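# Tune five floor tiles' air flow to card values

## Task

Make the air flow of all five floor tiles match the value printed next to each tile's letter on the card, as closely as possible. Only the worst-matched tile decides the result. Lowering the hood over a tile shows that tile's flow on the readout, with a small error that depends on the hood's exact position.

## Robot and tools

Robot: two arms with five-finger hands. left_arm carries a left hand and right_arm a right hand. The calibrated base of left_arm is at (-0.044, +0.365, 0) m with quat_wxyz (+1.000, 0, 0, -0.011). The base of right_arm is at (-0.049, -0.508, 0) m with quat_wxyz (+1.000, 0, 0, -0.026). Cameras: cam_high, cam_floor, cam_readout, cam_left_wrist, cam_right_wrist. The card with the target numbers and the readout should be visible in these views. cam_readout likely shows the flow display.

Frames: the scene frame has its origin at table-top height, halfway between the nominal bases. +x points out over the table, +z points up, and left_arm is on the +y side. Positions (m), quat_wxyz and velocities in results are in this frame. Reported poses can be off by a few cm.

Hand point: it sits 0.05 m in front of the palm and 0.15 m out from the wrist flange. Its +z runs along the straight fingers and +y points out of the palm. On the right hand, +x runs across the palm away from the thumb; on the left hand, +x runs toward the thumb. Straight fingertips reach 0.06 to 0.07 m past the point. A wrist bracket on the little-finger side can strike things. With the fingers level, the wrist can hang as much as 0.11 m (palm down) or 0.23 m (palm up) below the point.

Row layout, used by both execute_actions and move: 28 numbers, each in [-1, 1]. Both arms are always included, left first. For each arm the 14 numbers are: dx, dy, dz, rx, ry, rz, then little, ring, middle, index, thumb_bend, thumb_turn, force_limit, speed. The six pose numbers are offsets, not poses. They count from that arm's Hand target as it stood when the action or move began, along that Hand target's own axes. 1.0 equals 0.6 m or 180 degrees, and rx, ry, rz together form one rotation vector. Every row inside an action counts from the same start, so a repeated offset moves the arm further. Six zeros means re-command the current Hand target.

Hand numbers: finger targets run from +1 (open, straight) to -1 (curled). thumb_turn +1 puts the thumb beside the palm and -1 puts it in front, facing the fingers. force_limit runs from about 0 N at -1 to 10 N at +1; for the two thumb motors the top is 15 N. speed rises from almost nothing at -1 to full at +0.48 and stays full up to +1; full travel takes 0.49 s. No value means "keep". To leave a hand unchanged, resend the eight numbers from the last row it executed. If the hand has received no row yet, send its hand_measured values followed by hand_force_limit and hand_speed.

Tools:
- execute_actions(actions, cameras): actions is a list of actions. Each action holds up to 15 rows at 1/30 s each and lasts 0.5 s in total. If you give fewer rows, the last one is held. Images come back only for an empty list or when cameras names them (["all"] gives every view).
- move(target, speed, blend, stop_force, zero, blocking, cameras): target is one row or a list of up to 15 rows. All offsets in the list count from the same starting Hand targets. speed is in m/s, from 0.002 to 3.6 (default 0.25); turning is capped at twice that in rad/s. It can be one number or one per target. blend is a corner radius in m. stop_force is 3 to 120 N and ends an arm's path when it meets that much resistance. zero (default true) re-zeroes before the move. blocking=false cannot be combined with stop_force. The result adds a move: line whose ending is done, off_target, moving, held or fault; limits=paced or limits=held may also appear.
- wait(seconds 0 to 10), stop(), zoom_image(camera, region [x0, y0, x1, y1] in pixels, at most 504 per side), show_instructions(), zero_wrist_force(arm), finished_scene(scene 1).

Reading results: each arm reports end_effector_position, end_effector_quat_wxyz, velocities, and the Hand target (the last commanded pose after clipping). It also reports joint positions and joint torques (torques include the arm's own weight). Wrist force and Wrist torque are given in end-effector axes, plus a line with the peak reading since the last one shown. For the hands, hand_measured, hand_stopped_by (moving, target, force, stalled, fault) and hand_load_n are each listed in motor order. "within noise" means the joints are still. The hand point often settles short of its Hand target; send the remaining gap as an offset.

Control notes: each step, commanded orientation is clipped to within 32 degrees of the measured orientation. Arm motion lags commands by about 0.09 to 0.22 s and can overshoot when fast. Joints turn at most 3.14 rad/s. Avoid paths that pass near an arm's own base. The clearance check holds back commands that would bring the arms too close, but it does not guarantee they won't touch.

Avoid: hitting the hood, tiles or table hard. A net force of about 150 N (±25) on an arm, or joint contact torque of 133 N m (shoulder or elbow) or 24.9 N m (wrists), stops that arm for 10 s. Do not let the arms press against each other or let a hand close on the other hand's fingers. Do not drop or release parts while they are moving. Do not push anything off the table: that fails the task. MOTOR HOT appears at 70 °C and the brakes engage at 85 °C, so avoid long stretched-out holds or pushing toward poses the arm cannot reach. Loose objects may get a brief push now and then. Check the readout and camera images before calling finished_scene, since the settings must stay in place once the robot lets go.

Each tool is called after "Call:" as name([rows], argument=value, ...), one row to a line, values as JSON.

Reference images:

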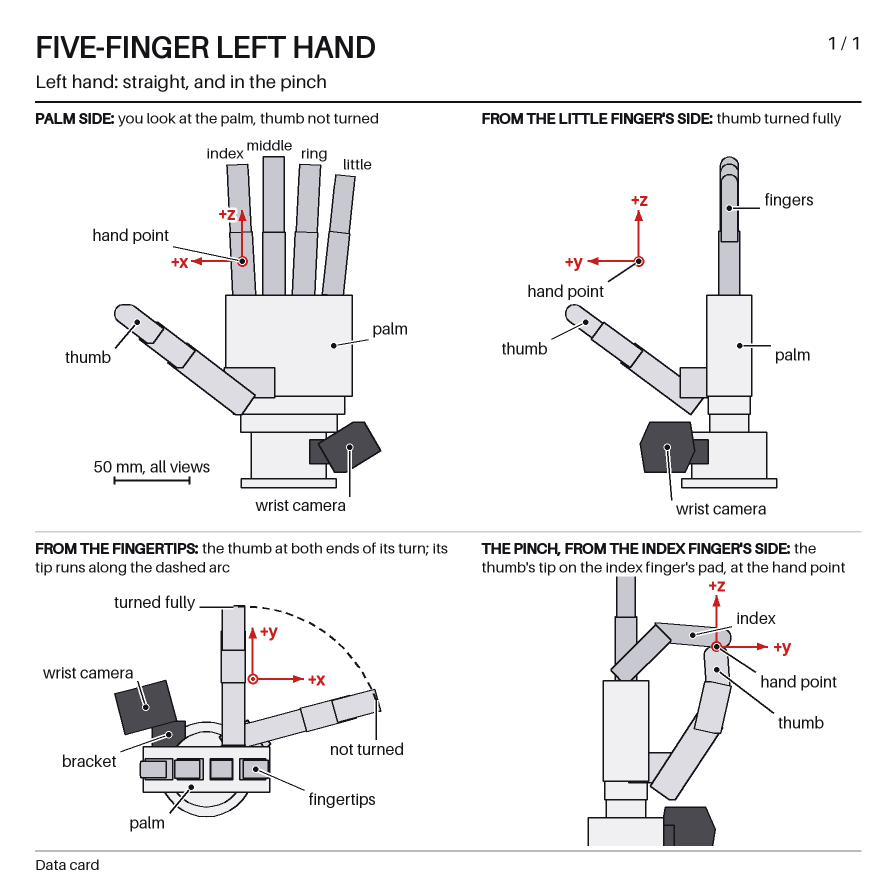

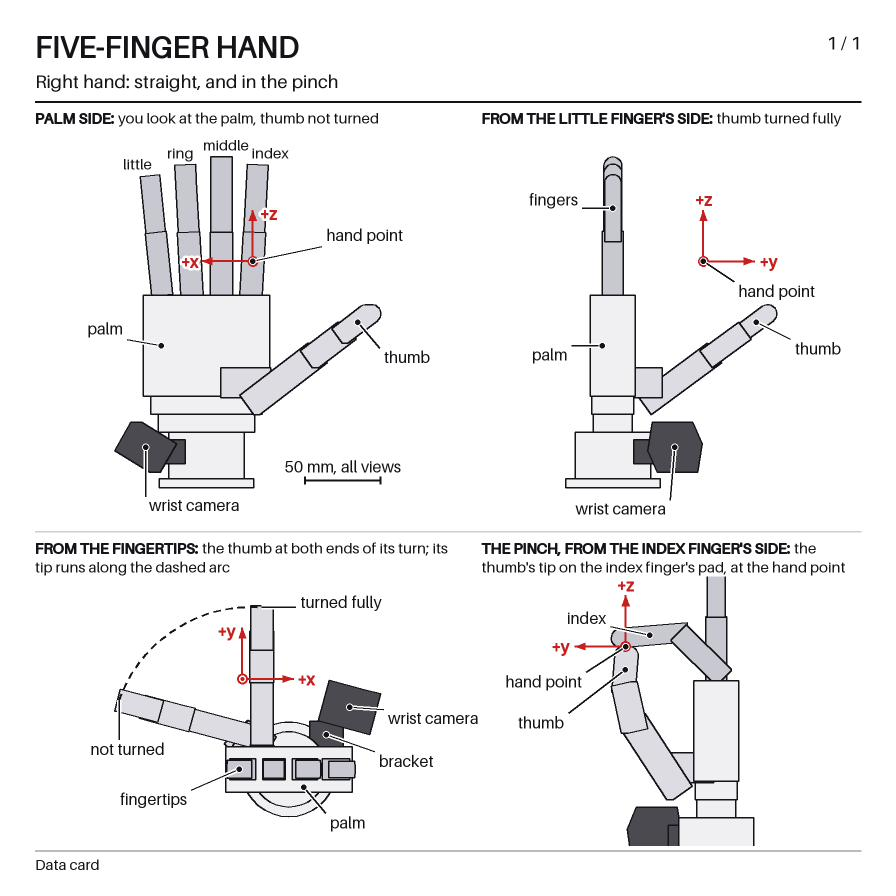

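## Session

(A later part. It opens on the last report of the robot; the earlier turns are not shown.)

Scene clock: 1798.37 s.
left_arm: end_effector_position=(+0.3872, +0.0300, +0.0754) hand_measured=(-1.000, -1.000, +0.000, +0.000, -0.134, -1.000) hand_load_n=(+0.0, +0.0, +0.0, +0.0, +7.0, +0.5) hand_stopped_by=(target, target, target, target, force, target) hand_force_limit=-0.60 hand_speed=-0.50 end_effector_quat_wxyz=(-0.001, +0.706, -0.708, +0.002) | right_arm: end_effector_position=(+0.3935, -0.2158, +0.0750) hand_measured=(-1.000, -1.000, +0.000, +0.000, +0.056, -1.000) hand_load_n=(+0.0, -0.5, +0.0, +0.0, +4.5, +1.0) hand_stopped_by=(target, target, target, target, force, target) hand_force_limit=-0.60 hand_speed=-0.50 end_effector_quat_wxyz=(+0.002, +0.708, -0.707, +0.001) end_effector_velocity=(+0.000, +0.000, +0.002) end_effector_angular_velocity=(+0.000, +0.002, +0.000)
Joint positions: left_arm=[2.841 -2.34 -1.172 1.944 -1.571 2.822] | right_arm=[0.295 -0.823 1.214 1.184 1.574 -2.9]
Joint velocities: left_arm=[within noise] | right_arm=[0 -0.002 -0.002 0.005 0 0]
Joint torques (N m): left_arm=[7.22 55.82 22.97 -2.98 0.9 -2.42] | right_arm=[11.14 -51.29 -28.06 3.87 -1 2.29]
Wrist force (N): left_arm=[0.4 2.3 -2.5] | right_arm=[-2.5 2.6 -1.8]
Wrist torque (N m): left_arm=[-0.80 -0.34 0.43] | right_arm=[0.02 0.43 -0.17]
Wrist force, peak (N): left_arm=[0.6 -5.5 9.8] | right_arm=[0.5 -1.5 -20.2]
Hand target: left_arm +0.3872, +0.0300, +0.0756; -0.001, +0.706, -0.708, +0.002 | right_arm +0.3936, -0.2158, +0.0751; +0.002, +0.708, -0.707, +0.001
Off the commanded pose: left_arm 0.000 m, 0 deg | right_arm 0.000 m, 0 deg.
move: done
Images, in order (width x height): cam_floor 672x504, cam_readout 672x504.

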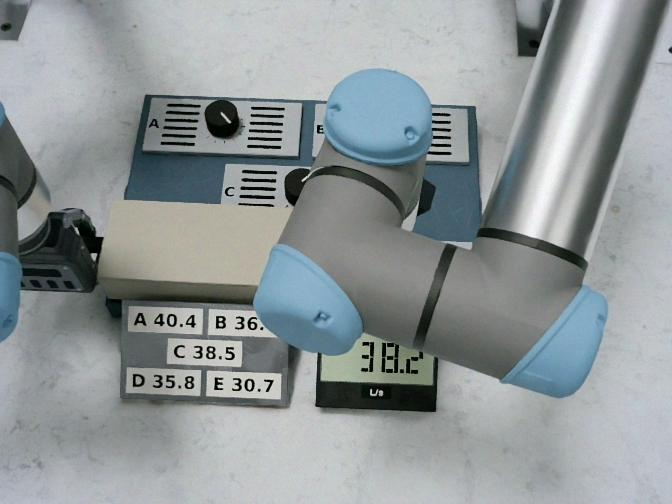

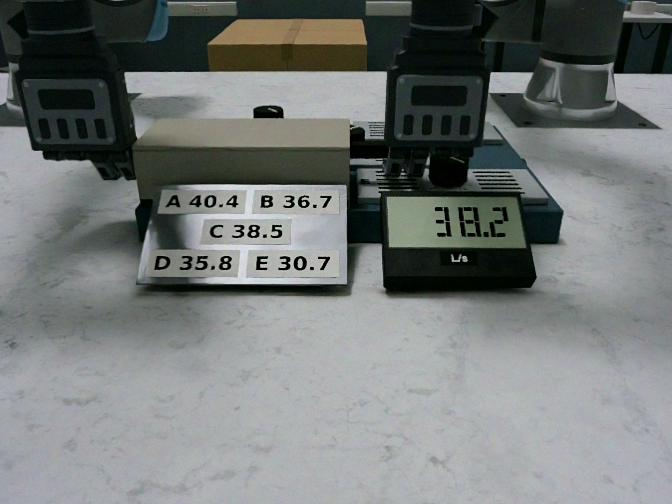

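Call:
move([
  [0,0,-0.015,0,0,0,-1,-1,0,0,-0.3,-1,-0.6,-0.5, 0,0,-0.015,0,0,0,-1,-1,0,0,-0.3,-1,-0.6,-0.5],
  [-0.005,0.003167,-0.015,0,0,0,-1,-1,0,0,-0.3,-1,-0.6,-0.5, -0.005,0.003167,-0.015,0,0,0,-1,-1,0,0,-0.3,-1,-0.6,-0.5],
  [-0.005,0.003167,0,0,0,0,-1,-1,0,0,-0.3,-1,-0.6,-0.5, -0.005,0.003167,0,0,0,0,-1,-1,0,0,-0.3,-1,-0.6,-0.5],
], speed=0.06, blend=[0.001,0.001,0], cameras=["cam_floor","cam_readout"])

Call:
zoom_image(camera="cam_floor", region=[90, 180, 310, 345])

Call:
move([
  [0,0,-0.015,0,0,0,-1,-1,0,0,-0.3,-1,-0.6,-0.5, 0,0,-0.015,0,0,0,-1,-1,0,0,-0.3,-1,-0.6,-0.5],
  [-0.001667,-0.000833,-0.015,0,0,0,-1,-1,0,0,-0.3,-1,-0.6,-0.5, -0.001667,-0.000833,-0.015,0,0,0,-1,-1,0,0,-0.3,-1,-0.6,-0.5],
  [-0.001667,-0.000833,0,0,0,0,-1,-1,0,0,-0.3,-1,-0.6,-0.5, -0.001667,-0.000833,0,0,0,0,-1,-1,0,0,-0.3,-1,-0.6,-0.5],
], speed=0.06, blend=[0.001,0.001,0], cameras=["cam_readout"])

Call:
move([
  [0,0,-0.015,0,0,0,-1,-1,0,0,-0.3,-1,-0.6,-0.5, 0,0,-0.015,0,0,0,-1,-1,0,0,-0.3,-1,-0.6,-0.5],
  [-0.001667,-0.000833,-0.015,0,0,0,-1,-1,0,0,-0.3,-1,-0.6,-0.5, -0.001667,-0.000833,-0.015,0,0,0,-1,-1,0,0,-0.3,-1,-0.6,-0.5],
  [-0.001667,-0.000833,0,0,0,0,-1,-1,0,0,-0.3,-1,-0.6,-0.5, -0.001667,-0.000833,0,0,0,0,-1,-1,0,0,-0.3,-1,-0.6,-0.5],
], speed=0.06, blend=[0.001,0.001,0], cameras=["cam_readout"])

Call:
move([
  [0,0,-0.015,0,0,0,-1,-1,0,0,-0.3,-1,-0.6,-0.5, 0,0,-0.015,0,0,0,-1,-1,0,0,-0.3,-1,-0.6,-0.5],
  [-0.001667,0.001167,-0.015,0,0,0,-1,-1,0,0,-0.3,-1,-0.6,-0.5, -0.001667,-0.0005,-0.015,0,0,0,-1,-1,0,0,-0.3,-1,-0.6,-0.5],
  [-0.001667,0.001167,0,0,0,0,-1,-1,0,0,-0.3,-1,-0.6,-0.5, -0.001667,-0.0005,0,0,0,0,-1,-1,0,0,-0.3,-1,-0.6,-0.5],
], speed=0.06, blend=[0.001,0.001,0], cameras=["cam_readout"])

Call:
move([
  [0,0,-0.015,0,0,0,-1,-1,0,0,-0.3,-1,-0.6,-0.5, 0,0,-0.015,0,0,0,-1,-1,0,0,-0.3,-1,-0.6,-0.5],
  [0.001667,0.000833,-0.015,0,0,0,-1,-1,0,0,-0.3,-1,-0.6,-0.5, 0.001667,0.000833,-0.015,0,0,0,-1,-1,0,0,-0.3,-1,-0.6,-0.5],
  [0.001667,0.000833,0,0,0,0,-1,-1,0,0,-0.3,-1,-0.6,-0.5, 0.001667,0.000833,0,0,0,0,-1,-1,0,0,-0.3,-1,-0.6,-0.5],
], speed=0.06, blend=[0.001,0.001,0], cameras=["cam_readout"])

Call:
move([
  [0,0,-0.015,0,0,0,-1,-1,0,0,-0.3,-1,-0.6,-0.5, 0,0,-0.015,0,0,0,-1,-1,0,0,-0.3,-1,-0.6,-0.5],
  [0.001667,0.000833,-0.015,0,0,0,-1,-1,0,0,-0.3,-1,-0.6,-0.5, 0.001667,0.000833,-0.015,0,0,0,-1,-1,0,0,-0.3,-1,-0.6,-0.5],
  [0.001667,0.000833,0,0,0,0,-1,-1,0,0,-0.3,-1,-0.6,-0.5, 0.001667,0.000833,0,0,0,0,-1,-1,0,0,-0.3,-1,-0.6,-0.5],
], speed=0.06, blend=[0.001,0.001,0], cameras=["cam_readout"])

Call:
move([
  [0,0,-0.015,0,0,0,-1,-1,0,0,-0.3,-1,-0.6,-0.5, 0,0,-0.015,0,0,0,-1,-1,0,0,-0.3,-1,-0.6,-0.5],
  [0.001667,0.000833,-0.015,0,0,0,-1,-1,0,0,-0.3,-1,-0.6,-0.5, 0.001667,0.000833,-0.015,0,0,0,-1,-1,0,0,-0.3,-1,-0.6,-0.5],
  [0.001667,0.000833,0,0,0,0,-1,-1,0,0,-0.3,-1,-0.6,-0.5, 0.001667,0.000833,0,0,0,0,-1,-1,0,0,-0.3,-1,-0.6,-0.5],
], speed=0.06, blend=[0.001,0.001,0], cameras=["cam_readout"])

Call:
move([
  [0,0,-0.015,0,0,0,-1,-1,0,0,-0.3,-1,-0.6,-0.5, 0,0,-0.015,0,0,0,-1,-1,0,0,-0.3,-1,-0.6,-0.5],
  [0.001667,-0.001333,-0.015,0,0,0,-1,-1,0,0,-0.3,-1,-0.6,-0.5, 0.001667,0.002,-0.015,0,0,0,-1,-1,0,0,-0.3,-1,-0.6,-0.5],
  [0.001667,-0.001333,0,0,0,0,-1,-1,0,0,-0.3,-1,-0.6,-0.5, 0.001667,0.002,0,0,0,0,-1,-1,0,0,-0.3,-1,-0.6,-0.5],
], speed=0.06, blend=[0.001,0.001,0], cameras=["cam_readout"])

Call:
move([
  [0,0,-0.015,0,0,0,-1,-1,0,0,-0.3,-1,-0.6,-0.5, 0,0,-0.015,0,0,0,-1,-1,0,0,-0.3,-1,-0.6,-0.5],
  [0.001667,-0.000833,-0.015,0,0,0,-1,-1,0,0,-0.3,-1,-0.6,-0.5, 0.001667,-0.000833,-0.015,0,0,0,-1,-1,0,0,-0.3,-1,-0.6,-0.5],
  [0.001667,-0.000833,0,0,0,0,-1,-1,0,0,-0.3,-1,-0.6,-0.5, 0.001667,-0.000833,0,0,0,0,-1,-1,0,0,-0.3,-1,-0.6,-0.5],
], speed=0.06, blend=[0.001,0.001,0], cameras=["cam_readout"])

Call:
move([
  [0,0,-0.015,0,0,0,-1,-1,0,0,-0.3,-1,-0.6,-0.5, 0,0,-0.015,0,0,0,-1,-1,0,0,-0.3,-1,-0.6,-0.5],
  [0.001667,-0.000833,-0.015,0,0,0,-1,-1,0,0,-0.3,-1,-0.6,-0.5, 0.001667,-0.000833,-0.015,0,0,0,-1,-1,0,0,-0.3,-1,-0.6,-0.5],
  [0.001667,-0.000833,0,0,0,0,-1,-1,0,0,-0.3,-1,-0.6,-0.5, 0.001667,-0.000833,0,0,0,0,-1,-1,0,0,-0.3,-1,-0.6,-0.5],
], speed=0.06, blend=[0.001,0.001,0], cameras=["cam_readout"])

Call:
move([
  [0,0,-0.015,0,0,0,-1,-1,0,0,-0.3,-1,-0.6,-0.5, 0,0,-0.015,0,0,0,-1,-1,0,0,-0.3,-1,-0.6,-0.5],
  [-0.001667,-0.000833,-0.015,0,0,0,-1,-1,0,0,-0.3,-1,-0.6,-0.5, -0.001667,-0.000833,-0.015,0,0,0,-1,-1,0,0,-0.3,-1,-0.6,-0.5],
  [-0.001667,-0.000833,0,0,0,0,-1,-1,0,0,-0.3,-1,-0.6,-0.5, -0.001667,-0.000833,0,0,0,0,-1,-1,0,0,-0.3,-1,-0.6,-0.5],
], speed=0.06, blend=[0.001,0.001,0], cameras=["cam_readout"])

Call:
move([
  [0,0,-0.015,0,0,0,-1,-1,0,0,-0.3,-1,-0.6,-0.5, 0,0,-0.015,0,0,0,-1,-1,0,0,-0.3,-1,-0.6,-0.5],
  [-0.001667,0.002667,-0.015,0,0,0,-1,-1,0,0,-0.3,-1,-0.6,-0.5, -0.001667,0.001,-0.015,0,0,0,-1,-1,0,0,-0.3,-1,-0.6,-0.5],
  [-0.001667,0.002667,0,0,0,0,-1,-1,0,0,-0.3,-1,-0.6,-0.5, -0.001667,0.001,0,0,0,0,-1,-1,0,0,-0.3,-1,-0.6,-0.5],
], speed=0.06, blend=[0.001,0.001,0], cameras=["cam_readout"])

Scene clock: 1840.23 s.
left_arm: end_effector_position=(+0.3853, +0.0331, +0.0755) hand_measured=(-1.000, -1.000, +0.000, +0.000, -0.136, -1.000) hand_load_n=(+0.0, +0.0, +0.0, +0.0, +0.5, +0.0) hand_stopped_by=(target, target, target, target, force, target) hand_force_limit=-0.60 hand_speed=-0.50 end_effector_quat_wxyz=(-0.001, +0.706, -0.708, +0.002) | right_arm: end_effector_position=(+0.3916, -0.2127, +0.0750) hand_measured=(-1.000, -1.000, +0.000, +0.000, +0.054, -1.000) hand_load_n=(+0.0, -2.0, +0.0, +0.0, +1.5, +0.5) hand_stopped_by=(target, target, target, target, force, target) hand_force_limit=-0.60 hand_speed=-0.50 end_effector_quat_wxyz=(+0.002, +0.708, -0.707, +0.001)
Joint positions: left_arm=[2.845 -2.332 -1.186 1.951 -1.571 2.826] | right_arm=[0.301 -0.824 1.215 1.183 1.574 -2.894]
Joint torques (N m): left_arm=[-7.94 57.57 22.29 -4.47 0.21 -2.31] | right_arm=[-10.98 -51.02 -24.02 5.13 -1.14 -2.1]
Wrist force (N): left_arm=[0.8 -3.8 -1.3] | right_arm=[2.7 -8.3 -3.7]
Wrist torque (N m): left_arm=[-0.91 -0.38 0.44] | right_arm=[-0.35 0.66 -0.34]
Wrist force, peak (N): left_arm=[3.5 3.3 6.2] | right_arm=[3.3 -10.7 -13.4]
Hand target: left_arm +0.3853, +0.0331, +0.0756; -0.001, +0.706, -0.708, +0.002 | right_arm +0.3917, -0.2128, +0.0751; +0.002, +0.708, -0.707, +0.001
Off the commanded pose: left_arm 0.000 m, 0 deg | right_arm 0.000 m, 0 deg.
move: done
Images, in order (width x height): cam_floor 672x504, cam_readout 672x504.

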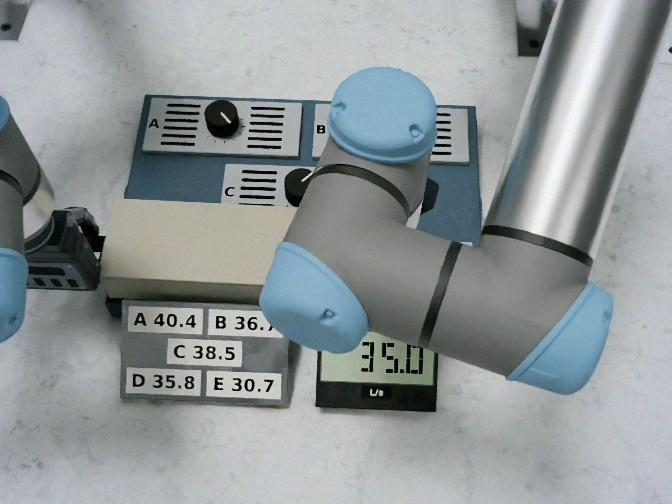

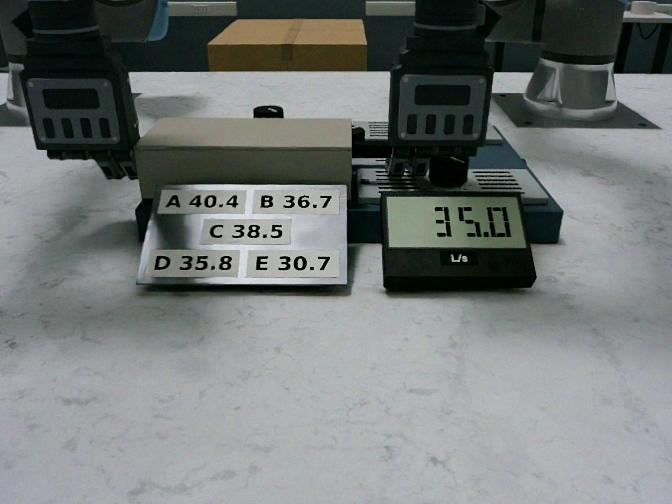

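Scaled by 2.291 from the camera's 672x504 image, which has a finer 960x720 frame.

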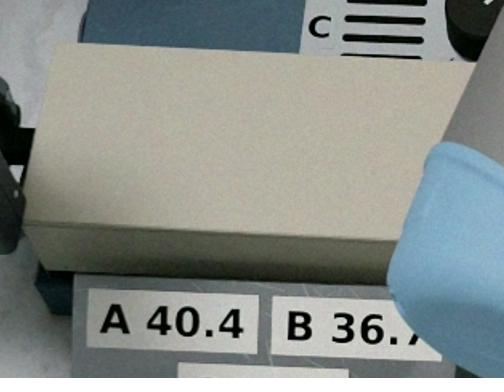

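Scene clock: 1841.00 s.
left_arm: end_effector_position=(+0.3858, +0.0341, +0.0754) hand_measured=(-1.000, -1.000, +0.000, +0.000, -0.134, -1.000) hand_load_n=(+0.0, +0.0, +0.0, +0.0, +2.0, +0.5) hand_stopped_by=(target, target, target, target, force, target) hand_force_limit=-0.60 hand_speed=-0.50 end_effector_quat_wxyz=(-0.001, +0.706, -0.708, +0.002) | right_arm: end_effector_position=(+0.3922, -0.2118, +0.0750) hand_measured=(-1.000, -1.000, +0.000, +0.000, +0.054, -1.000) hand_load_n=(+0.0, -6.5, +0.5, -0.5, +0.0, -0.5) hand_stopped_by=(target, target, target, target, force, target) hand_force_limit=-0.60 hand_speed=-0.50 end_effector_quat_wxyz=(+0.002, +0.708, -0.707, +0.001)
Joint positions: left_arm=[2.847 -2.332 -1.186 1.951 -1.571 2.828] | right_arm=[0.302 -0.822 1.211 1.185 1.574 -2.892]
Joint torques (N m): left_arm=[-2.76 57.19 21.65 -3.94 -0.99 -2.15] | right_arm=[26.1 -41.11 -15.9 5.49 -7.49 -0.54]
Wrist force (N): left_arm=[0.8 -2.2 0.2] | right_arm=[18.2 -24.1 -17.5]
Wrist torque (N m): left_arm=[-0.88 -0.34 0.37] | right_arm=[-0.55 1.26 -0.28]
Wrist force, peak (N): left_arm=[6.2 1.5 6.5] | right_arm=[18.7 -25.8 -27.1]
Hand target: left_arm +0.3858, +0.0341, +0.0756; -0.001, +0.706, -0.708, +0.002 | right_arm +0.3922, -0.2118, +0.0751; +0.002, +0.708, -0.707, +0.001
Off the commanded pose: left_arm 0.000 m, 0 deg | right_arm 0.000 m, 0 deg.
move: done; blend cut to 0.0006 m at target 1, 0.0006 m at target 2
Images, in order (width x height): cam_readout 672x504.

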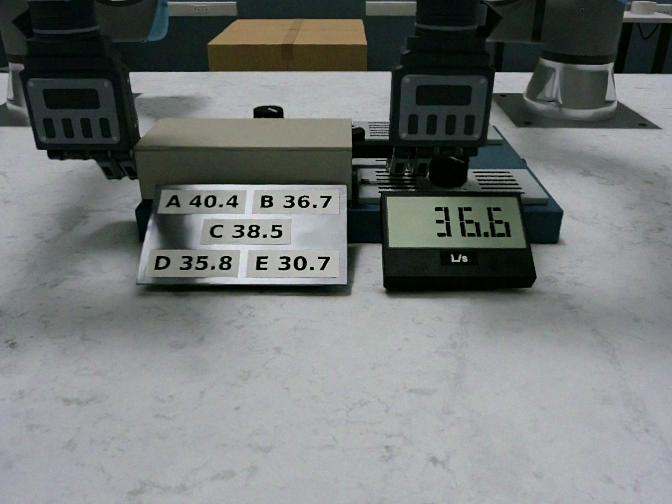

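Scene clock: 1841.77 s.
left_arm: end_effector_position=(+0.3863, +0.0351, +0.0754) hand_measured=(-1.000, -1.000, +0.000, +0.000, -0.132, -1.000) hand_load_n=(+0.0, +0.0, +0.5, +0.0, +6.0, +1.0) hand_stopped_by=(target, target, target, target, force, target) hand_force_limit=-0.60 hand_speed=-0.50 end_effector_quat_wxyz=(-0.001, +0.706, -0.708, +0.002) | right_arm: end_effector_position=(+0.3927, -0.2108, +0.0750) hand_measured=(-1.000, -1.000, +0.000, +0.000, +0.054, -1.000) hand_load_n=(-1.0, -11.0, +0.0, -2.0, +0.0, +0.0) hand_stopped_by=(target, target, target, target, force, target) hand_force_limit=-0.60 hand_speed=-0.50 end_effector_quat_wxyz=(+0.002, +0.708, -0.707, +0.001)
Joint positions: left_arm=[2.849 -2.331 -1.187 1.951 -1.571 2.83] | right_arm=[0.304 -0.82 1.207 1.187 1.574 -2.89]
Joint torques (N m): left_arm=[-0.34 56.54 24.16 -3.46 -1.9 -1.33] | right_arm=[26.87 -25.64 -6 4.92 -13.49 0.05]
Wrist force (N): left_arm=[0.8 1.8 -2.1] | right_arm=[44.5 -43.7 -41.2]
Wrist torque (N m): left_arm=[-0.75 -0.34 0.31] | right_arm=[-0.30 2.01 0.08]
Wrist force, peak (N): left_arm=[5.6 9.3 10.4] | right_arm=[45.0 -43.1 -49.8]
Hand target: left_arm +0.3863, +0.0350, +0.0756; -0.001, +0.706, -0.708, +0.002 | right_arm +0.3927, -0.2108, +0.0751; +0.002, +0.708, -0.707, +0.001
Off the commanded pose: left_arm 0.000 m, 0 deg | right_arm 0.000 m, 0 deg.
move: done; blend cut to 0.0006 m at target 1, 0.0006 m at target 2
Images, in order (width x height): cam_readout 672x504.

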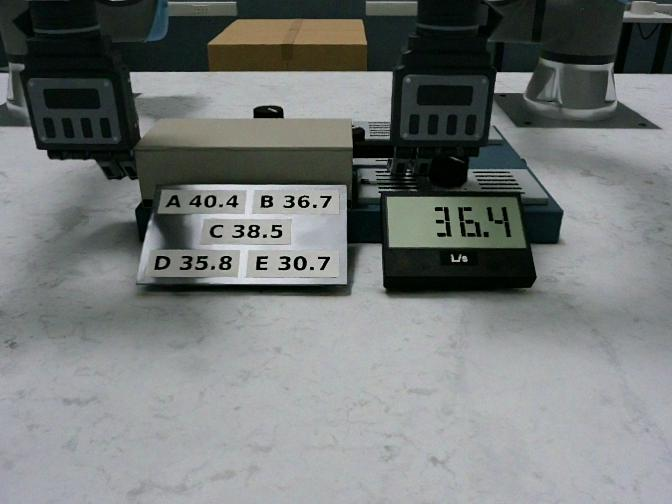

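Scene clock: 1842.50 s.
left_arm: end_effector_position=(+0.3856, +0.0361, +0.0754) hand_measured=(-1.000, -1.000, +0.000, +0.000, -0.134, -1.000) hand_load_n=(+0.0, +0.0, +0.0, +0.5, +5.5, +0.5) hand_stopped_by=(target, target, target, target, force, target) hand_force_limit=-0.60 hand_speed=-0.50 end_effector_quat_wxyz=(-0.001, +0.706, -0.708, +0.002) end_effector_velocity=(+0.000, +0.000, +0.003) end_effector_angular_velocity=(-0.001, +0.000, +0.000) | right_arm: end_effector_position=(+0.3932, -0.2106, +0.0749) hand_measured=(-1.000, -1.000, +0.000, +0.000, +0.054, -1.000) hand_load_n=(-1.0, -10.5, +0.0, -3.0, +0.0, +0.0) hand_stopped_by=(target, target, target, target, force, target) hand_force_limit=-0.60 hand_speed=-0.50 end_effector_quat_wxyz=(+0.003, +0.708, -0.707, +0.002) end_effector_velocity=(-0.002, +0.000, +0.002) end_effector_angular_velocity=(-0.002, +0.007, +0.000)
Joint positions: left_arm=[2.85 -2.329 -1.192 1.953 -1.571 2.831] | right_arm=[0.305 -0.818 1.204 1.188 1.577 -2.889]
Joint velocities: left_arm=[0 0.002 0.003 -0.005 0.001 0] | right_arm=[0 0 -0.001 0.009 0 0]
Joint torques (N m): left_arm=[4.39 56.49 23.98 -3.56 -0.94 0.53] | right_arm=[35.9 -29.05 -8.3 3.61 -13.42 0.1]
Wrist force (N): left_arm=[0.8 0.9 -2.5] | right_arm=[47.2 -40.1 -40.8]
Wrist torque (N m): left_arm=[-0.81 -0.40 0.35] | right_arm=[-0.25 1.94 0.25]
Wrist force, peak (N): left_arm=[7.1 11.2 12.5] | right_arm=[48.7 -37.8 -46.9]
Hand target: left_arm +0.3856, +0.0361, +0.0756; -0.001, +0.706, -0.708, +0.002 | right_arm +0.3930, -0.2098, +0.0751; +0.002, +0.708, -0.707, +0.001
Off the commanded pose: left_arm 0.000 m, 0 deg | right_arm 0.001 m, 0 deg.
move: done; blend cut to 0.0006 m at target 1, 0.0006 m at target 2
Images, in order (width x height): cam_readout 672x504.

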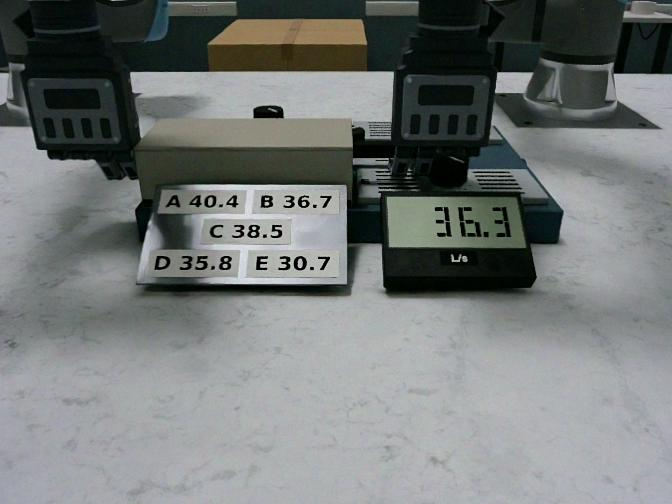

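Scene clock: 1843.27 s.
left_arm: end_effector_position=(+0.3851, +0.0350, +0.0754) hand_measured=(-1.000, -1.000, +0.000, +0.000, -0.134, -1.000) hand_load_n=(+0.0, +0.0, +0.0, +0.0, +3.5, +0.5) hand_stopped_by=(target, target, target, target, force, target) hand_force_limit=-0.60 hand_speed=-0.50 end_effector_quat_wxyz=(-0.001, +0.706, -0.708, +0.002) | right_arm: end_effector_position=(+0.3925, -0.2108, +0.0751) hand_measured=(-1.000, -1.000, +0.000, +0.000, +0.054, -1.000) hand_load_n=(-1.0, -11.0, +0.0, -3.0, +0.0, -0.5) hand_stopped_by=(target, target, target, target, force, target) hand_force_limit=-0.60 hand_speed=-0.50 end_effector_quat_wxyz=(+0.002, +0.708, -0.707, +0.001)
Joint positions: left_arm=[2.848 -2.329 -1.191 1.953 -1.571 2.829] | right_arm=[0.304 -0.82 1.208 1.186 1.574 -2.891]
Joint torques (N m): left_arm=[5.12 56.85 22.85 -4.07 1.24 1.74] | right_arm=[20.2 -26.03 -3.4 5.07 -13.52 2.12]
Wrist force (N): left_arm=[1.0 -0.7 -1.6] | right_arm=[40.7 -43.9 -42.7]
Wrist torque (N m): left_arm=[-0.84 -0.38 0.49] | right_arm=[-0.30 2.04 -0.05]
Wrist force, peak (N): left_arm=[4.0 9.8 11.6] | right_arm=[41.4 -42.3 -49.6]
Hand target: left_arm +0.3851, +0.0351, +0.0756; -0.001, +0.706, -0.708, +0.002 | right_arm +0.3925, -0.2108, +0.0751; +0.002, +0.708, -0.707, +0.001
Off the commanded pose: left_arm 0.000 m, 0 deg | right_arm 0.000 m, 0 deg.
move: done; blend cut to 0.0006 m at target 1, 0.0006 m at target 2
Images, in order (width x height): cam_readout 672x504.

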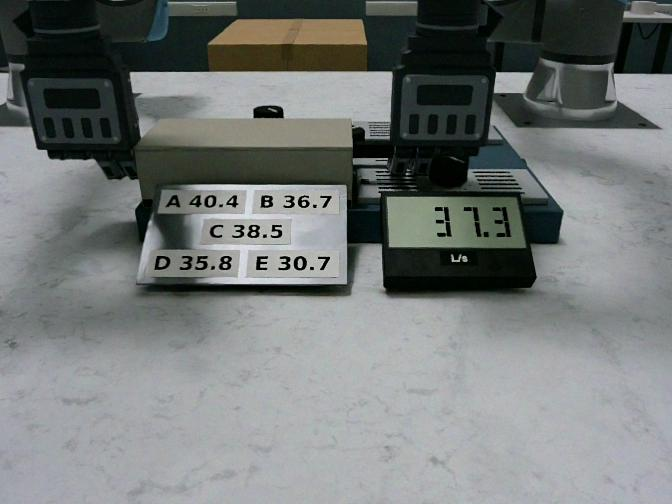

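Scene clock: 1844.03 s.
left_arm: end_effector_position=(+0.3846, +0.0340, +0.0754) hand_measured=(-1.000, -1.000, +0.000, +0.000, -0.136, -1.000) hand_load_n=(+0.0, +0.0, +0.0, +0.0, +0.0, +0.0) hand_stopped_by=(target, target, target, target, force, target) hand_force_limit=-0.60 hand_speed=-0.50 end_effector_quat_wxyz=(-0.001, +0.706, -0.708, +0.002) | right_arm: end_effector_position=(+0.3919, -0.2118, +0.0750) hand_measured=(-1.000, -1.000, +0.000, +0.000, +0.054, -1.000) hand_load_n=(+0.0, -7.5, +0.0, -1.0, +0.0, +0.0) hand_stopped_by=(target, target, target, target, force, target) hand_force_limit=-0.60 hand_speed=-0.50 end_effector_quat_wxyz=(+0.002, +0.708, -0.707, +0.001)
Joint positions: left_arm=[2.846 -2.329 -1.191 1.953 -1.571 2.827] | right_arm=[0.302 -0.822 1.212 1.185 1.574 -2.892]
Joint torques (N m): left_arm=[4.75 56.71 22.4 -4.68 1.01 1.58] | right_arm=[1.28 -38.95 -14.95 5.2 -5.28 -0.32]
Wrist force (N): left_arm=[0.9 -4.2 -1.4] | right_arm=[16.7 -21.4 -19.0]
Wrist torque (N m): left_arm=[-0.91 -0.40 0.54] | right_arm=[-0.54 1.31 -0.22]
Wrist force, peak (N): left_arm=[2.0 8.8 10.1] | right_arm=[41.3 -42.0 -40.6]
Hand target: left_arm +0.3846, +0.0341, +0.0756; -0.001, +0.706, -0.708, +0.002 | right_arm +0.3920, -0.2118, +0.0751; +0.002, +0.708, -0.707, +0.001
Off the commanded pose: left_arm 0.000 m, 0 deg | right_arm 0.000 m, 0 deg.
move: done; blend cut to 0.0006 m at target 1, 0.0006 m at target 2
Images, in order (width x height): cam_readout 672x504.

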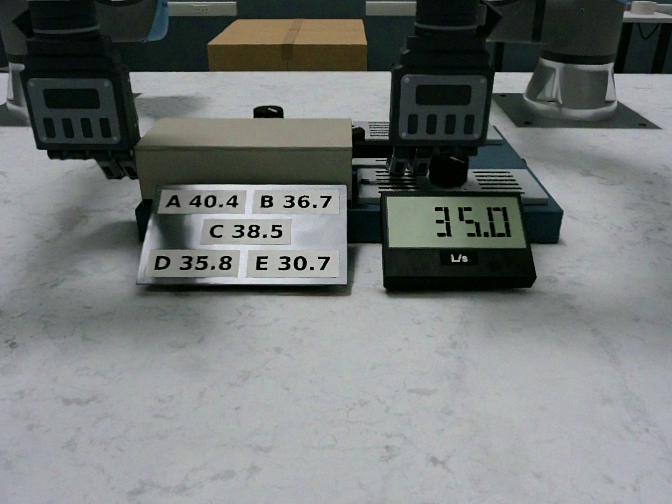

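Scene clock: 1844.80 s.
left_arm: end_effector_position=(+0.3841, +0.0330, +0.0754) hand_measured=(-1.000, -1.000, +0.000, +0.000, -0.136, -1.000) hand_load_n=(+0.0, +0.0, +0.5, +0.0, +0.0, +0.0) hand_stopped_by=(target, target, target, target, force, target) hand_force_limit=-0.60 hand_speed=-0.50 end_effector_quat_wxyz=(-0.001, +0.706, -0.708, +0.002) | right_arm: end_effector_position=(+0.3914, -0.2128, +0.0750) hand_measured=(-1.000, -1.000, +0.000, +0.000, +0.056, -1.000) hand_load_n=(+0.0, -2.5, +0.0, +0.0, +2.0, +0.5) hand_stopped_by=(target, target, target, target, force, target) hand_force_limit=-0.60 hand_speed=-0.50 end_effector_quat_wxyz=(+0.002, +0.708, -0.707, +0.001) end_effector_velocity=(-0.001, +0.000, +0.000) end_effector_angular_velocity=(-0.001, +0.005, +0.000)
Joint positions: left_arm=[2.844 -2.329 -1.19 1.952 -1.571 2.825] | right_arm=[0.301 -0.824 1.216 1.183 1.574 -2.894]
Joint velocities: left_arm=[within noise] | right_arm=[0 0.001 0 0.005 0 0]
Joint torques (N m): left_arm=[5.34 56.7 23.57 -4.58 -0.91 1.75] | right_arm=[-9.54 -49.07 -24.22 5.31 0.37 0.62]
Wrist force (N): left_arm=[0.7 -4.2 -1.8] | right_arm=[0.2 -7.2 -4.6]
Wrist torque (N m): left_arm=[-0.89 -0.38 0.53] | right_arm=[-0.25 0.65 -0.31]
Wrist force, peak (N): left_arm=[5.2 2.8 7.5] | right_arm=[16.1 -23.1 -18.2]
Hand target: left_arm +0.3841, +0.0331, +0.0756; -0.001, +0.706, -0.708, +0.002 | right_arm +0.3915, -0.2128, +0.0751; +0.002, +0.708, -0.707, +0.001
Off the commanded pose: left_arm 0.000 m, 0 deg | right_arm 0.000 m, 0 deg.
move: done; blend cut to 0.0006 m at target 1, 0.0006 m at target 2
Images, in order (width x height): cam_readout 672x504.

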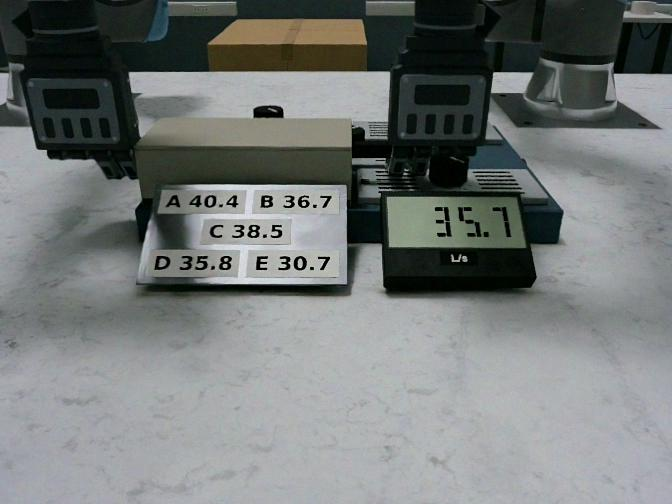

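Scene clock: 1845.57 s.
left_arm: end_effector_position=(+0.3849, +0.0321, +0.0754) hand_measured=(-1.000, -1.000, +0.000, +0.000, -0.136, -1.000) hand_load_n=(+0.5, +0.0, +0.0, +0.0, +0.0, +0.0) hand_stopped_by=(target, target, target, target, force, target) hand_force_limit=-0.60 hand_speed=-0.50 end_effector_quat_wxyz=(-0.001, +0.706, -0.708, +0.002) | right_arm: end_effector_position=(+0.3902, -0.2138, +0.0750) hand_measured=(-1.000, -1.000, +0.000, +0.000, +0.056, -1.000) hand_load_n=(+0.0, -0.5, +0.0, +0.0, +2.0, +0.5) hand_stopped_by=(target, target, target, target, force, target) hand_force_limit=-0.60 hand_speed=-0.50 end_effector_quat_wxyz=(+0.002, +0.708, -0.707, +0.001)
Joint positions: left_arm=[2.843 -2.332 -1.185 1.95 -1.571 2.824] | right_arm=[0.299 -0.828 1.222 1.18 1.574 -2.895]
Joint torques (N m): left_arm=[-2.83 56.32 20.74 -4.59 0.94 -0.94] | right_arm=[-2.38 -49.61 -24.29 4.85 -1.52 -1.18]
Wrist force (N): left_arm=[0.6 -4.3 -1.6] | right_arm=[-2.4 -3.4 -1.5]
Wrist torque (N m): left_arm=[-0.91 -0.36 0.52] | right_arm=[-0.15 0.42 -0.28]
Wrist force, peak (N): left_arm=[1.2 -2.0 5.5] | right_arm=[-2.1 -4.8 -8.3]
Hand target: left_arm +0.3849, +0.0321, +0.0756; -0.001, +0.706, -0.708, +0.002 | right_arm +0.3903, -0.2138, +0.0751; +0.002, +0.708, -0.707, +0.001
Off the commanded pose: left_arm 0.000 m, 0 deg | right_arm 0.000 m, 0 deg.
move: done; blend cut to 0.0008 m at target 1, 0.0008 m at target 2
Images, in order (width x height): cam_readout 672x504.

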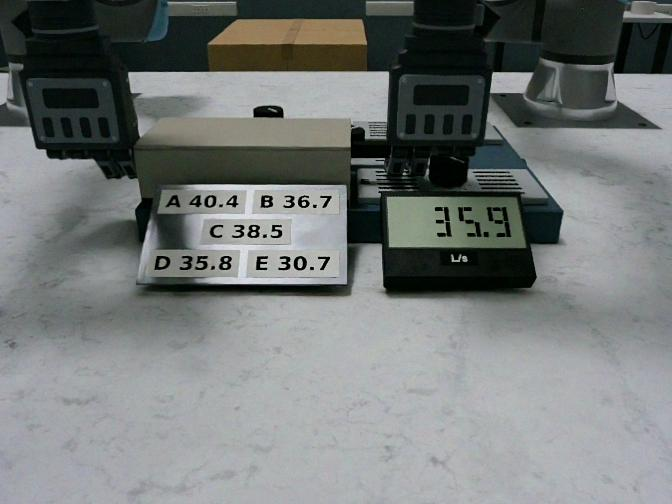

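Scene clock: 1846.33 s.
left_arm: end_effector_position=(+0.3854, +0.0310, +0.0754) hand_measured=(-1.000, -1.000, +0.000, +0.000, -0.136, -1.000) hand_load_n=(+0.0, +0.0, +0.0, +0.0, +0.0, +0.0) hand_stopped_by=(target, target, target, target, force, target) hand_force_limit=-0.60 hand_speed=-0.50 end_effector_quat_wxyz=(-0.001, +0.706, -0.708, +0.002) | right_arm: end_effector_position=(+0.3908, -0.2148, +0.0750) hand_measured=(-1.000, -1.000, +0.000, +0.000, +0.056, -1.000) hand_load_n=(+0.0, -0.5, +0.0, +0.0, +2.5, +0.5) hand_stopped_by=(target, target, target, target, force, target) hand_force_limit=-0.60 hand_speed=-0.50 end_effector_quat_wxyz=(+0.002, +0.708, -0.707, +0.001)
Joint positions: left_arm=[2.842 -2.335 -1.181 1.948 -1.571 2.823] | right_arm=[0.297 -0.828 1.222 1.18 1.574 -2.897]
Joint torques (N m): left_arm=[4.81 56.24 22.3 -4.72 1.16 1.71] | right_arm=[0.61 -51.41 -25.53 5.65 0.54 1.78]
Wrist force (N): left_arm=[0.6 -4.0 -1.5] | right_arm=[-2.6 -3.5 -1.7]
Wrist torque (N m): left_arm=[-0.88 -0.36 0.51] | right_arm=[-0.17 0.44 -0.31]
Wrist force, peak (N): left_arm=[1.9 -3.9 4.2] | right_arm=[-2.6 -4.4 -8.1]
Hand target: left_arm +0.3854, +0.0311, +0.0756; -0.001, +0.706, -0.708, +0.002 | right_arm +0.3908, -0.2148, +0.0751; +0.002, +0.708, -0.707, +0.001
Off the commanded pose: left_arm 0.000 m, 0 deg | right_arm 0.000 m, 0 deg.
move: done; blend cut to 0.0006 m at target 1, 0.0006 m at target 2
Images, in order (width x height): cam_readout 672x504.

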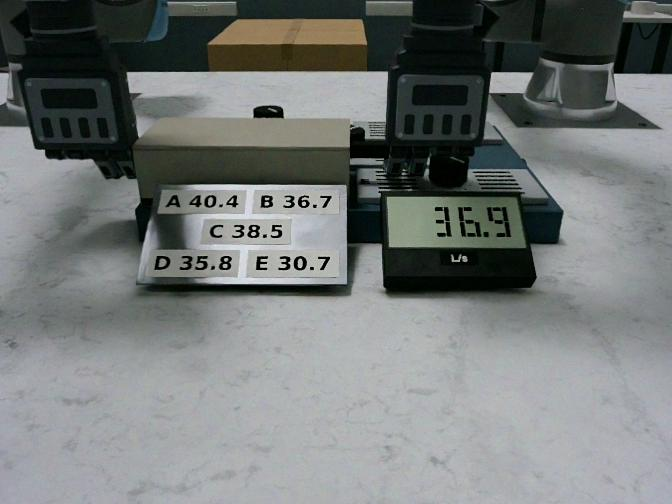

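Scene clock: 1847.10 s.
left_arm: end_effector_position=(+0.3859, +0.0300, +0.0754) hand_measured=(-1.000, -1.000, +0.000, +0.000, -0.136, -1.000) hand_load_n=(+0.0, +0.0, +0.0, +0.0, +0.0, +0.0) hand_stopped_by=(target, target, target, target, force, target) hand_force_limit=-0.60 hand_speed=-0.50 end_effector_quat_wxyz=(-0.001, +0.706, -0.708, +0.002) | right_arm: end_effector_position=(+0.3912, -0.2158, +0.0750) hand_measured=(-1.000, -1.000, +0.000, +0.000, +0.056, -1.000) hand_load_n=(+0.0, -0.5, +0.0, +0.0, +2.0, +0.5) hand_stopped_by=(target, target, target, target, force, target) hand_force_limit=-0.60 hand_speed=-0.50 end_effector_quat_wxyz=(+0.002, +0.708, -0.707, +0.001)
Joint positions: left_arm=[2.84 -2.337 -1.177 1.946 -1.571 2.821] | right_arm=[0.296 -0.828 1.222 1.18 1.574 -2.899]
Joint torques (N m): left_arm=[1.22 56.45 21.89 -4.8 0.3 -0.3] | right_arm=[-5.3 -50.96 -24.35 5.07 0.77 1.27]
Wrist force (N): left_arm=[0.8 -3.9 -1.5] | right_arm=[-2.3 -3.2 -2.0]
Wrist torque (N m): left_arm=[-0.88 -0.37 0.52] | right_arm=[-0.16 0.41 -0.29]
Wrist force, peak (N): left_arm=[2.2 -4.2 3.7] | right_arm=[-2.6 -4.7 -8.0]
Hand target: left_arm +0.3859, +0.0300, +0.0756; -0.001, +0.706, -0.708, +0.002 | right_arm +0.3913, -0.2158, +0.0751; +0.002, +0.708, -0.707, +0.001
Off the commanded pose: left_arm 0.000 m, 0 deg | right_arm 0.000 m, 0 deg.
move: done; blend cut to 0.0006 m at target 1, 0.0006 m at target 2
Images, in order (width x height): cam_readout 672x504.

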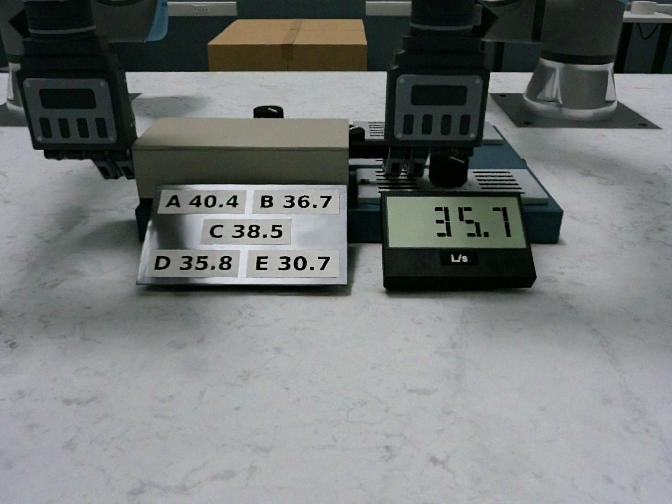

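Scene clock: 1847.87 s.
left_arm: end_effector_position=(+0.3864, +0.0311, +0.0754) hand_measured=(-1.000, -1.000, +0.000, +0.000, -0.136, -1.000) hand_load_n=(+0.0, +0.0, +0.0, +0.0, +0.5, +0.0) hand_stopped_by=(target, target, target, target, force, target) hand_force_limit=-0.60 hand_speed=-0.50 end_effector_quat_wxyz=(-0.001, +0.706, -0.708, +0.002) | right_arm: end_effector_position=(+0.3917, -0.2148, +0.0750) hand_measured=(-1.000, -1.000, +0.000, +0.000, +0.056, -1.000) hand_load_n=(+0.0, -1.0, +0.0, +0.0, +2.0, +0.5) hand_stopped_by=(target, target, target, target, force, target) hand_force_limit=-0.60 hand_speed=-0.50 end_effector_quat_wxyz=(+0.002, +0.708, -0.707, +0.001)
Joint positions: left_arm=[2.842 -2.337 -1.177 1.947 -1.571 2.823] | right_arm=[0.297 -0.826 1.219 1.182 1.574 -2.897]
Joint torques (N m): left_arm=[-7.25 58.5 21.93 -4.41 -0.45 -2.54] | right_arm=[1.13 -50.91 -25.26 5.24 -0.2 -1.71]
Wrist force (N): left_arm=[0.6 -3.6 -1.2] | right_arm=[-2.4 -3.4 -2.2]
Wrist torque (N m): left_arm=[-0.88 -0.35 0.39] | right_arm=[-0.15 0.44 -0.43]
Wrist force, peak (N): left_arm=[2.2 -4.1 4.2] | right_arm=[-2.4 -5.9 -8.4]
Hand target: left_arm +0.3864, +0.0310, +0.0756; -0.001, +0.706, -0.708, +0.002 | right_arm +0.3918, -0.2148, +0.0751; +0.002, +0.708, -0.707, +0.001
Off the commanded pose: left_arm 0.000 m, 0 deg | right_arm 0.000 m, 0 deg.
move: done; blend cut to 0.0006 m at target 1, 0.0006 m at target 2
Images, in order (width x height): cam_readout 672x504.

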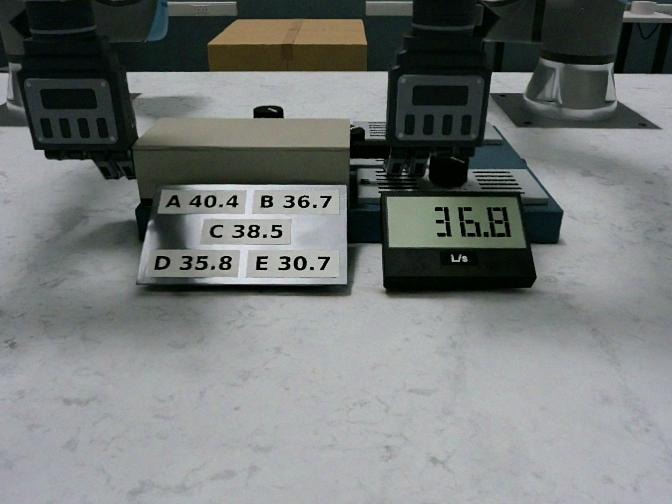

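Scene clock: 1848.63 s.
left_arm: end_effector_position=(+0.3848, +0.0321, +0.0754) hand_measured=(-1.000, -1.000, +0.000, +0.000, -0.136, -1.000) hand_load_n=(+0.0, +0.0, +0.0, +0.0, +0.0, +0.0) hand_stopped_by=(target, target, target, target, force, target) hand_force_limit=-0.60 hand_speed=-0.50 end_effector_quat_wxyz=(-0.001, +0.706, -0.708, +0.002) | right_arm: end_effector_position=(+0.3911, -0.2137, +0.0750) hand_measured=(-1.000, -1.000, +0.000, +0.000, +0.056, -1.000) hand_load_n=(+0.0, -1.0, +0.0, +0.0, +2.5, +0.5) hand_stopped_by=(target, target, target, target, force, target) hand_force_limit=-0.60 hand_speed=-0.50 end_effector_quat_wxyz=(+0.002, +0.708, -0.707, +0.001) end_effector_velocity=(+0.000, +0.000, +0.001) end_effector_angular_velocity=(-0.001, +0.003, +0.000)
Joint positions: left_arm=[2.843 -2.332 -1.186 1.95 -1.571 2.824] | right_arm=[0.299 -0.826 1.219 1.181 1.574 -2.895]
Joint velocities: left_arm=[within noise] | right_arm=[0 0 -0.002 0.005 0 -0.001]
Joint torques (N m): left_arm=[6.76 58.36 22.24 -4.79 -0.1 1.96] | right_arm=[-7.14 -50.89 -25.34 5.17 -1.05 -1.64]
Wrist force (N): left_arm=[0.7 -4.1 -1.6] | right_arm=[-2.5 -3.1 -1.3]
Wrist torque (N m): left_arm=[-0.90 -0.38 0.40] | right_arm=[-0.15 0.43 -0.44]
Wrist force, peak (N): left_arm=[2.5 -3.1 4.4] | right_arm=[-2.2 -4.2 -8.7]
Hand target: left_arm +0.3848, +0.0321, +0.0756; -0.001, +0.706, -0.708, +0.002 | right_arm +0.3912, -0.2138, +0.0751; +0.002, +0.708, -0.707, +0.001
Off the commanded pose: left_arm 0.000 m, 0 deg | right_arm 0.000 m, 0 deg.
move: done; blend cut to 0.0009 m at target 1, 0.0009 m at target 2
Images, in order (width x height): cam_readout 672x504.

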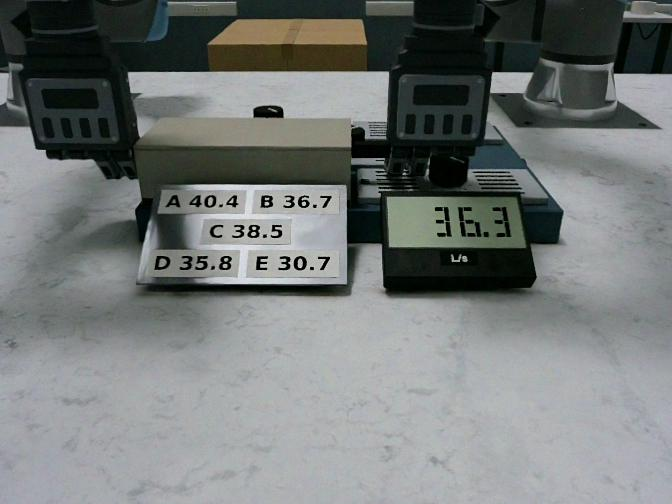

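Call:
move([
  [0,0,-0.09,0,0,0,-1,-1,0,0,-0.3,-1,-0.6,-0.5, 0,0,-0.09,0,0,0,-1,-1,0,0,-0.3,-1,-0.6,-0.5],
  [-0.31917,0,-0.09,0,0,0,-1,-1,0,0,-0.3,-1,-0.6,-0.5, -0.31917,0,-0.09,0,0,0,-1,-1,0,0,-0.3,-1,-0.6,-0.5],
  [-0.31917,0,-0.015,0,0,0,-1,-1,0,0,-0.3,-1,-0.6,-0.5, -0.31917,0,-0.015,0,0,0,-1,-1,0,0,-0.3,-1,-0.6,-0.5],
  [-0.31917,0,0,0,0,0,-1,-1,0,0,-0.3,-1,-0.6,-0.5, -0.31917,0,0,0,0,0,-1,-1,0,0,-0.3,-1,-0.6,-0.5],
], speed=[0.15,0.2,0.15,0.04], blend=[0.01,0.01,0.001,0], cameras=["cam_floor","cam_readout"])

Call:
zoom_image(camera="cam_floor", region=[270, 180, 510, 340])

Scene clock: 1863.97 s.
left_arm: end_effector_position=(+0.3853, +0.2235, +0.0752) hand_measured=(-1.000, -1.000, +0.000, +0.000, -0.136, -1.000) hand_load_n=(+0.0, +0.0, +0.0, +0.0, +0.0, +0.0) hand_stopped_by=(target, target, target, target, force, target) hand_force_limit=-0.60 hand_speed=-0.50 end_effector_quat_wxyz=(-0.001, +0.706, -0.708, +0.002) end_effector_velocity=(+0.000, +0.000, +0.002) end_effector_angular_velocity=(+0.001, +0.001, -0.001) | right_arm: end_effector_position=(+0.3909, -0.0223, +0.0742) hand_measured=(-1.000, -1.000, +0.000, +0.000, +0.056, -1.000) hand_load_n=(+0.0, -2.0, +0.0, +0.0, +4.0, +0.5) hand_stopped_by=(target, target, target, target, force, target) hand_force_limit=-0.60 hand_speed=-0.50 end_effector_quat_wxyz=(+0.002, +0.708, -0.707, +0.001)
Joint positions: left_arm=[3.21 -2.167 -1.476 2.075 -1.569 3.191] | right_arm=[0.591 -0.497 0.601 1.47 1.573 -2.603]
Joint velocities: left_arm=[0 0.003 0.002 -0.006 -0.001 0] | right_arm=[within noise]
Joint torques (N m): left_arm=[8.05 51.58 19.11 -4.31 -1.4 2.05] | right_arm=[-12.93 -55.47 -26.43 4.02 0.31 1.78]
Wrist force (N): left_arm=[0.8 -4.2 -1.5] | right_arm=[-1.9 -3.1 -6.9]
Wrist torque (N m): left_arm=[-0.88 -0.39 0.52] | right_arm=[-0.10 0.56 -0.35]
Wrist force, peak (N): left_arm=[-4.7 -3.9 4.7] | right_arm=[-2.7 -5.4 -12.6]
Hand target: left_arm +0.3854, +0.2236, +0.0753; -0.001, +0.706, -0.708, +0.002 | right_arm +0.3909, -0.0223, +0.0743; +0.002, +0.708, -0.707, +0.001
Off the commanded pose: left_arm 0.000 m, 0 deg | right_arm 0.000 m, 0 deg.
move: done
Images, in order (width x height): cam_floor 672x504, cam_readout 672x504.

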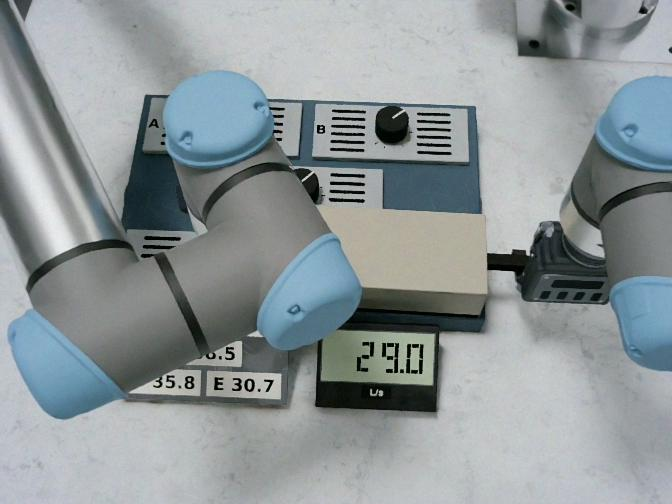

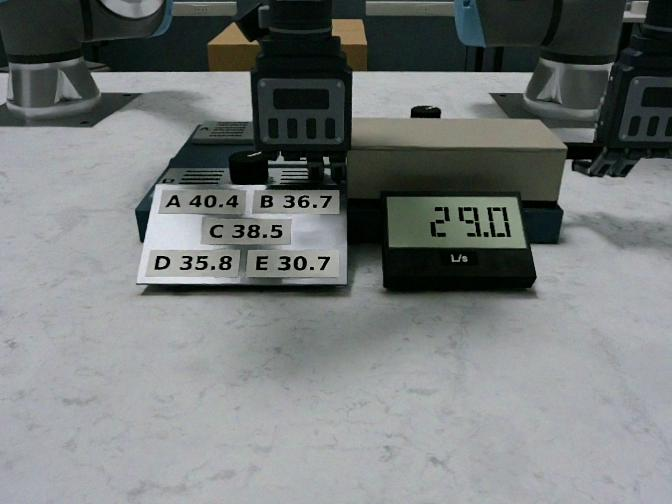

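Scaled by 2.100 from the camera's 672x504 image, which has a finer 960x720 frame.

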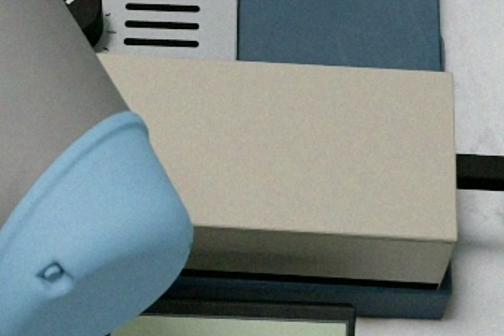

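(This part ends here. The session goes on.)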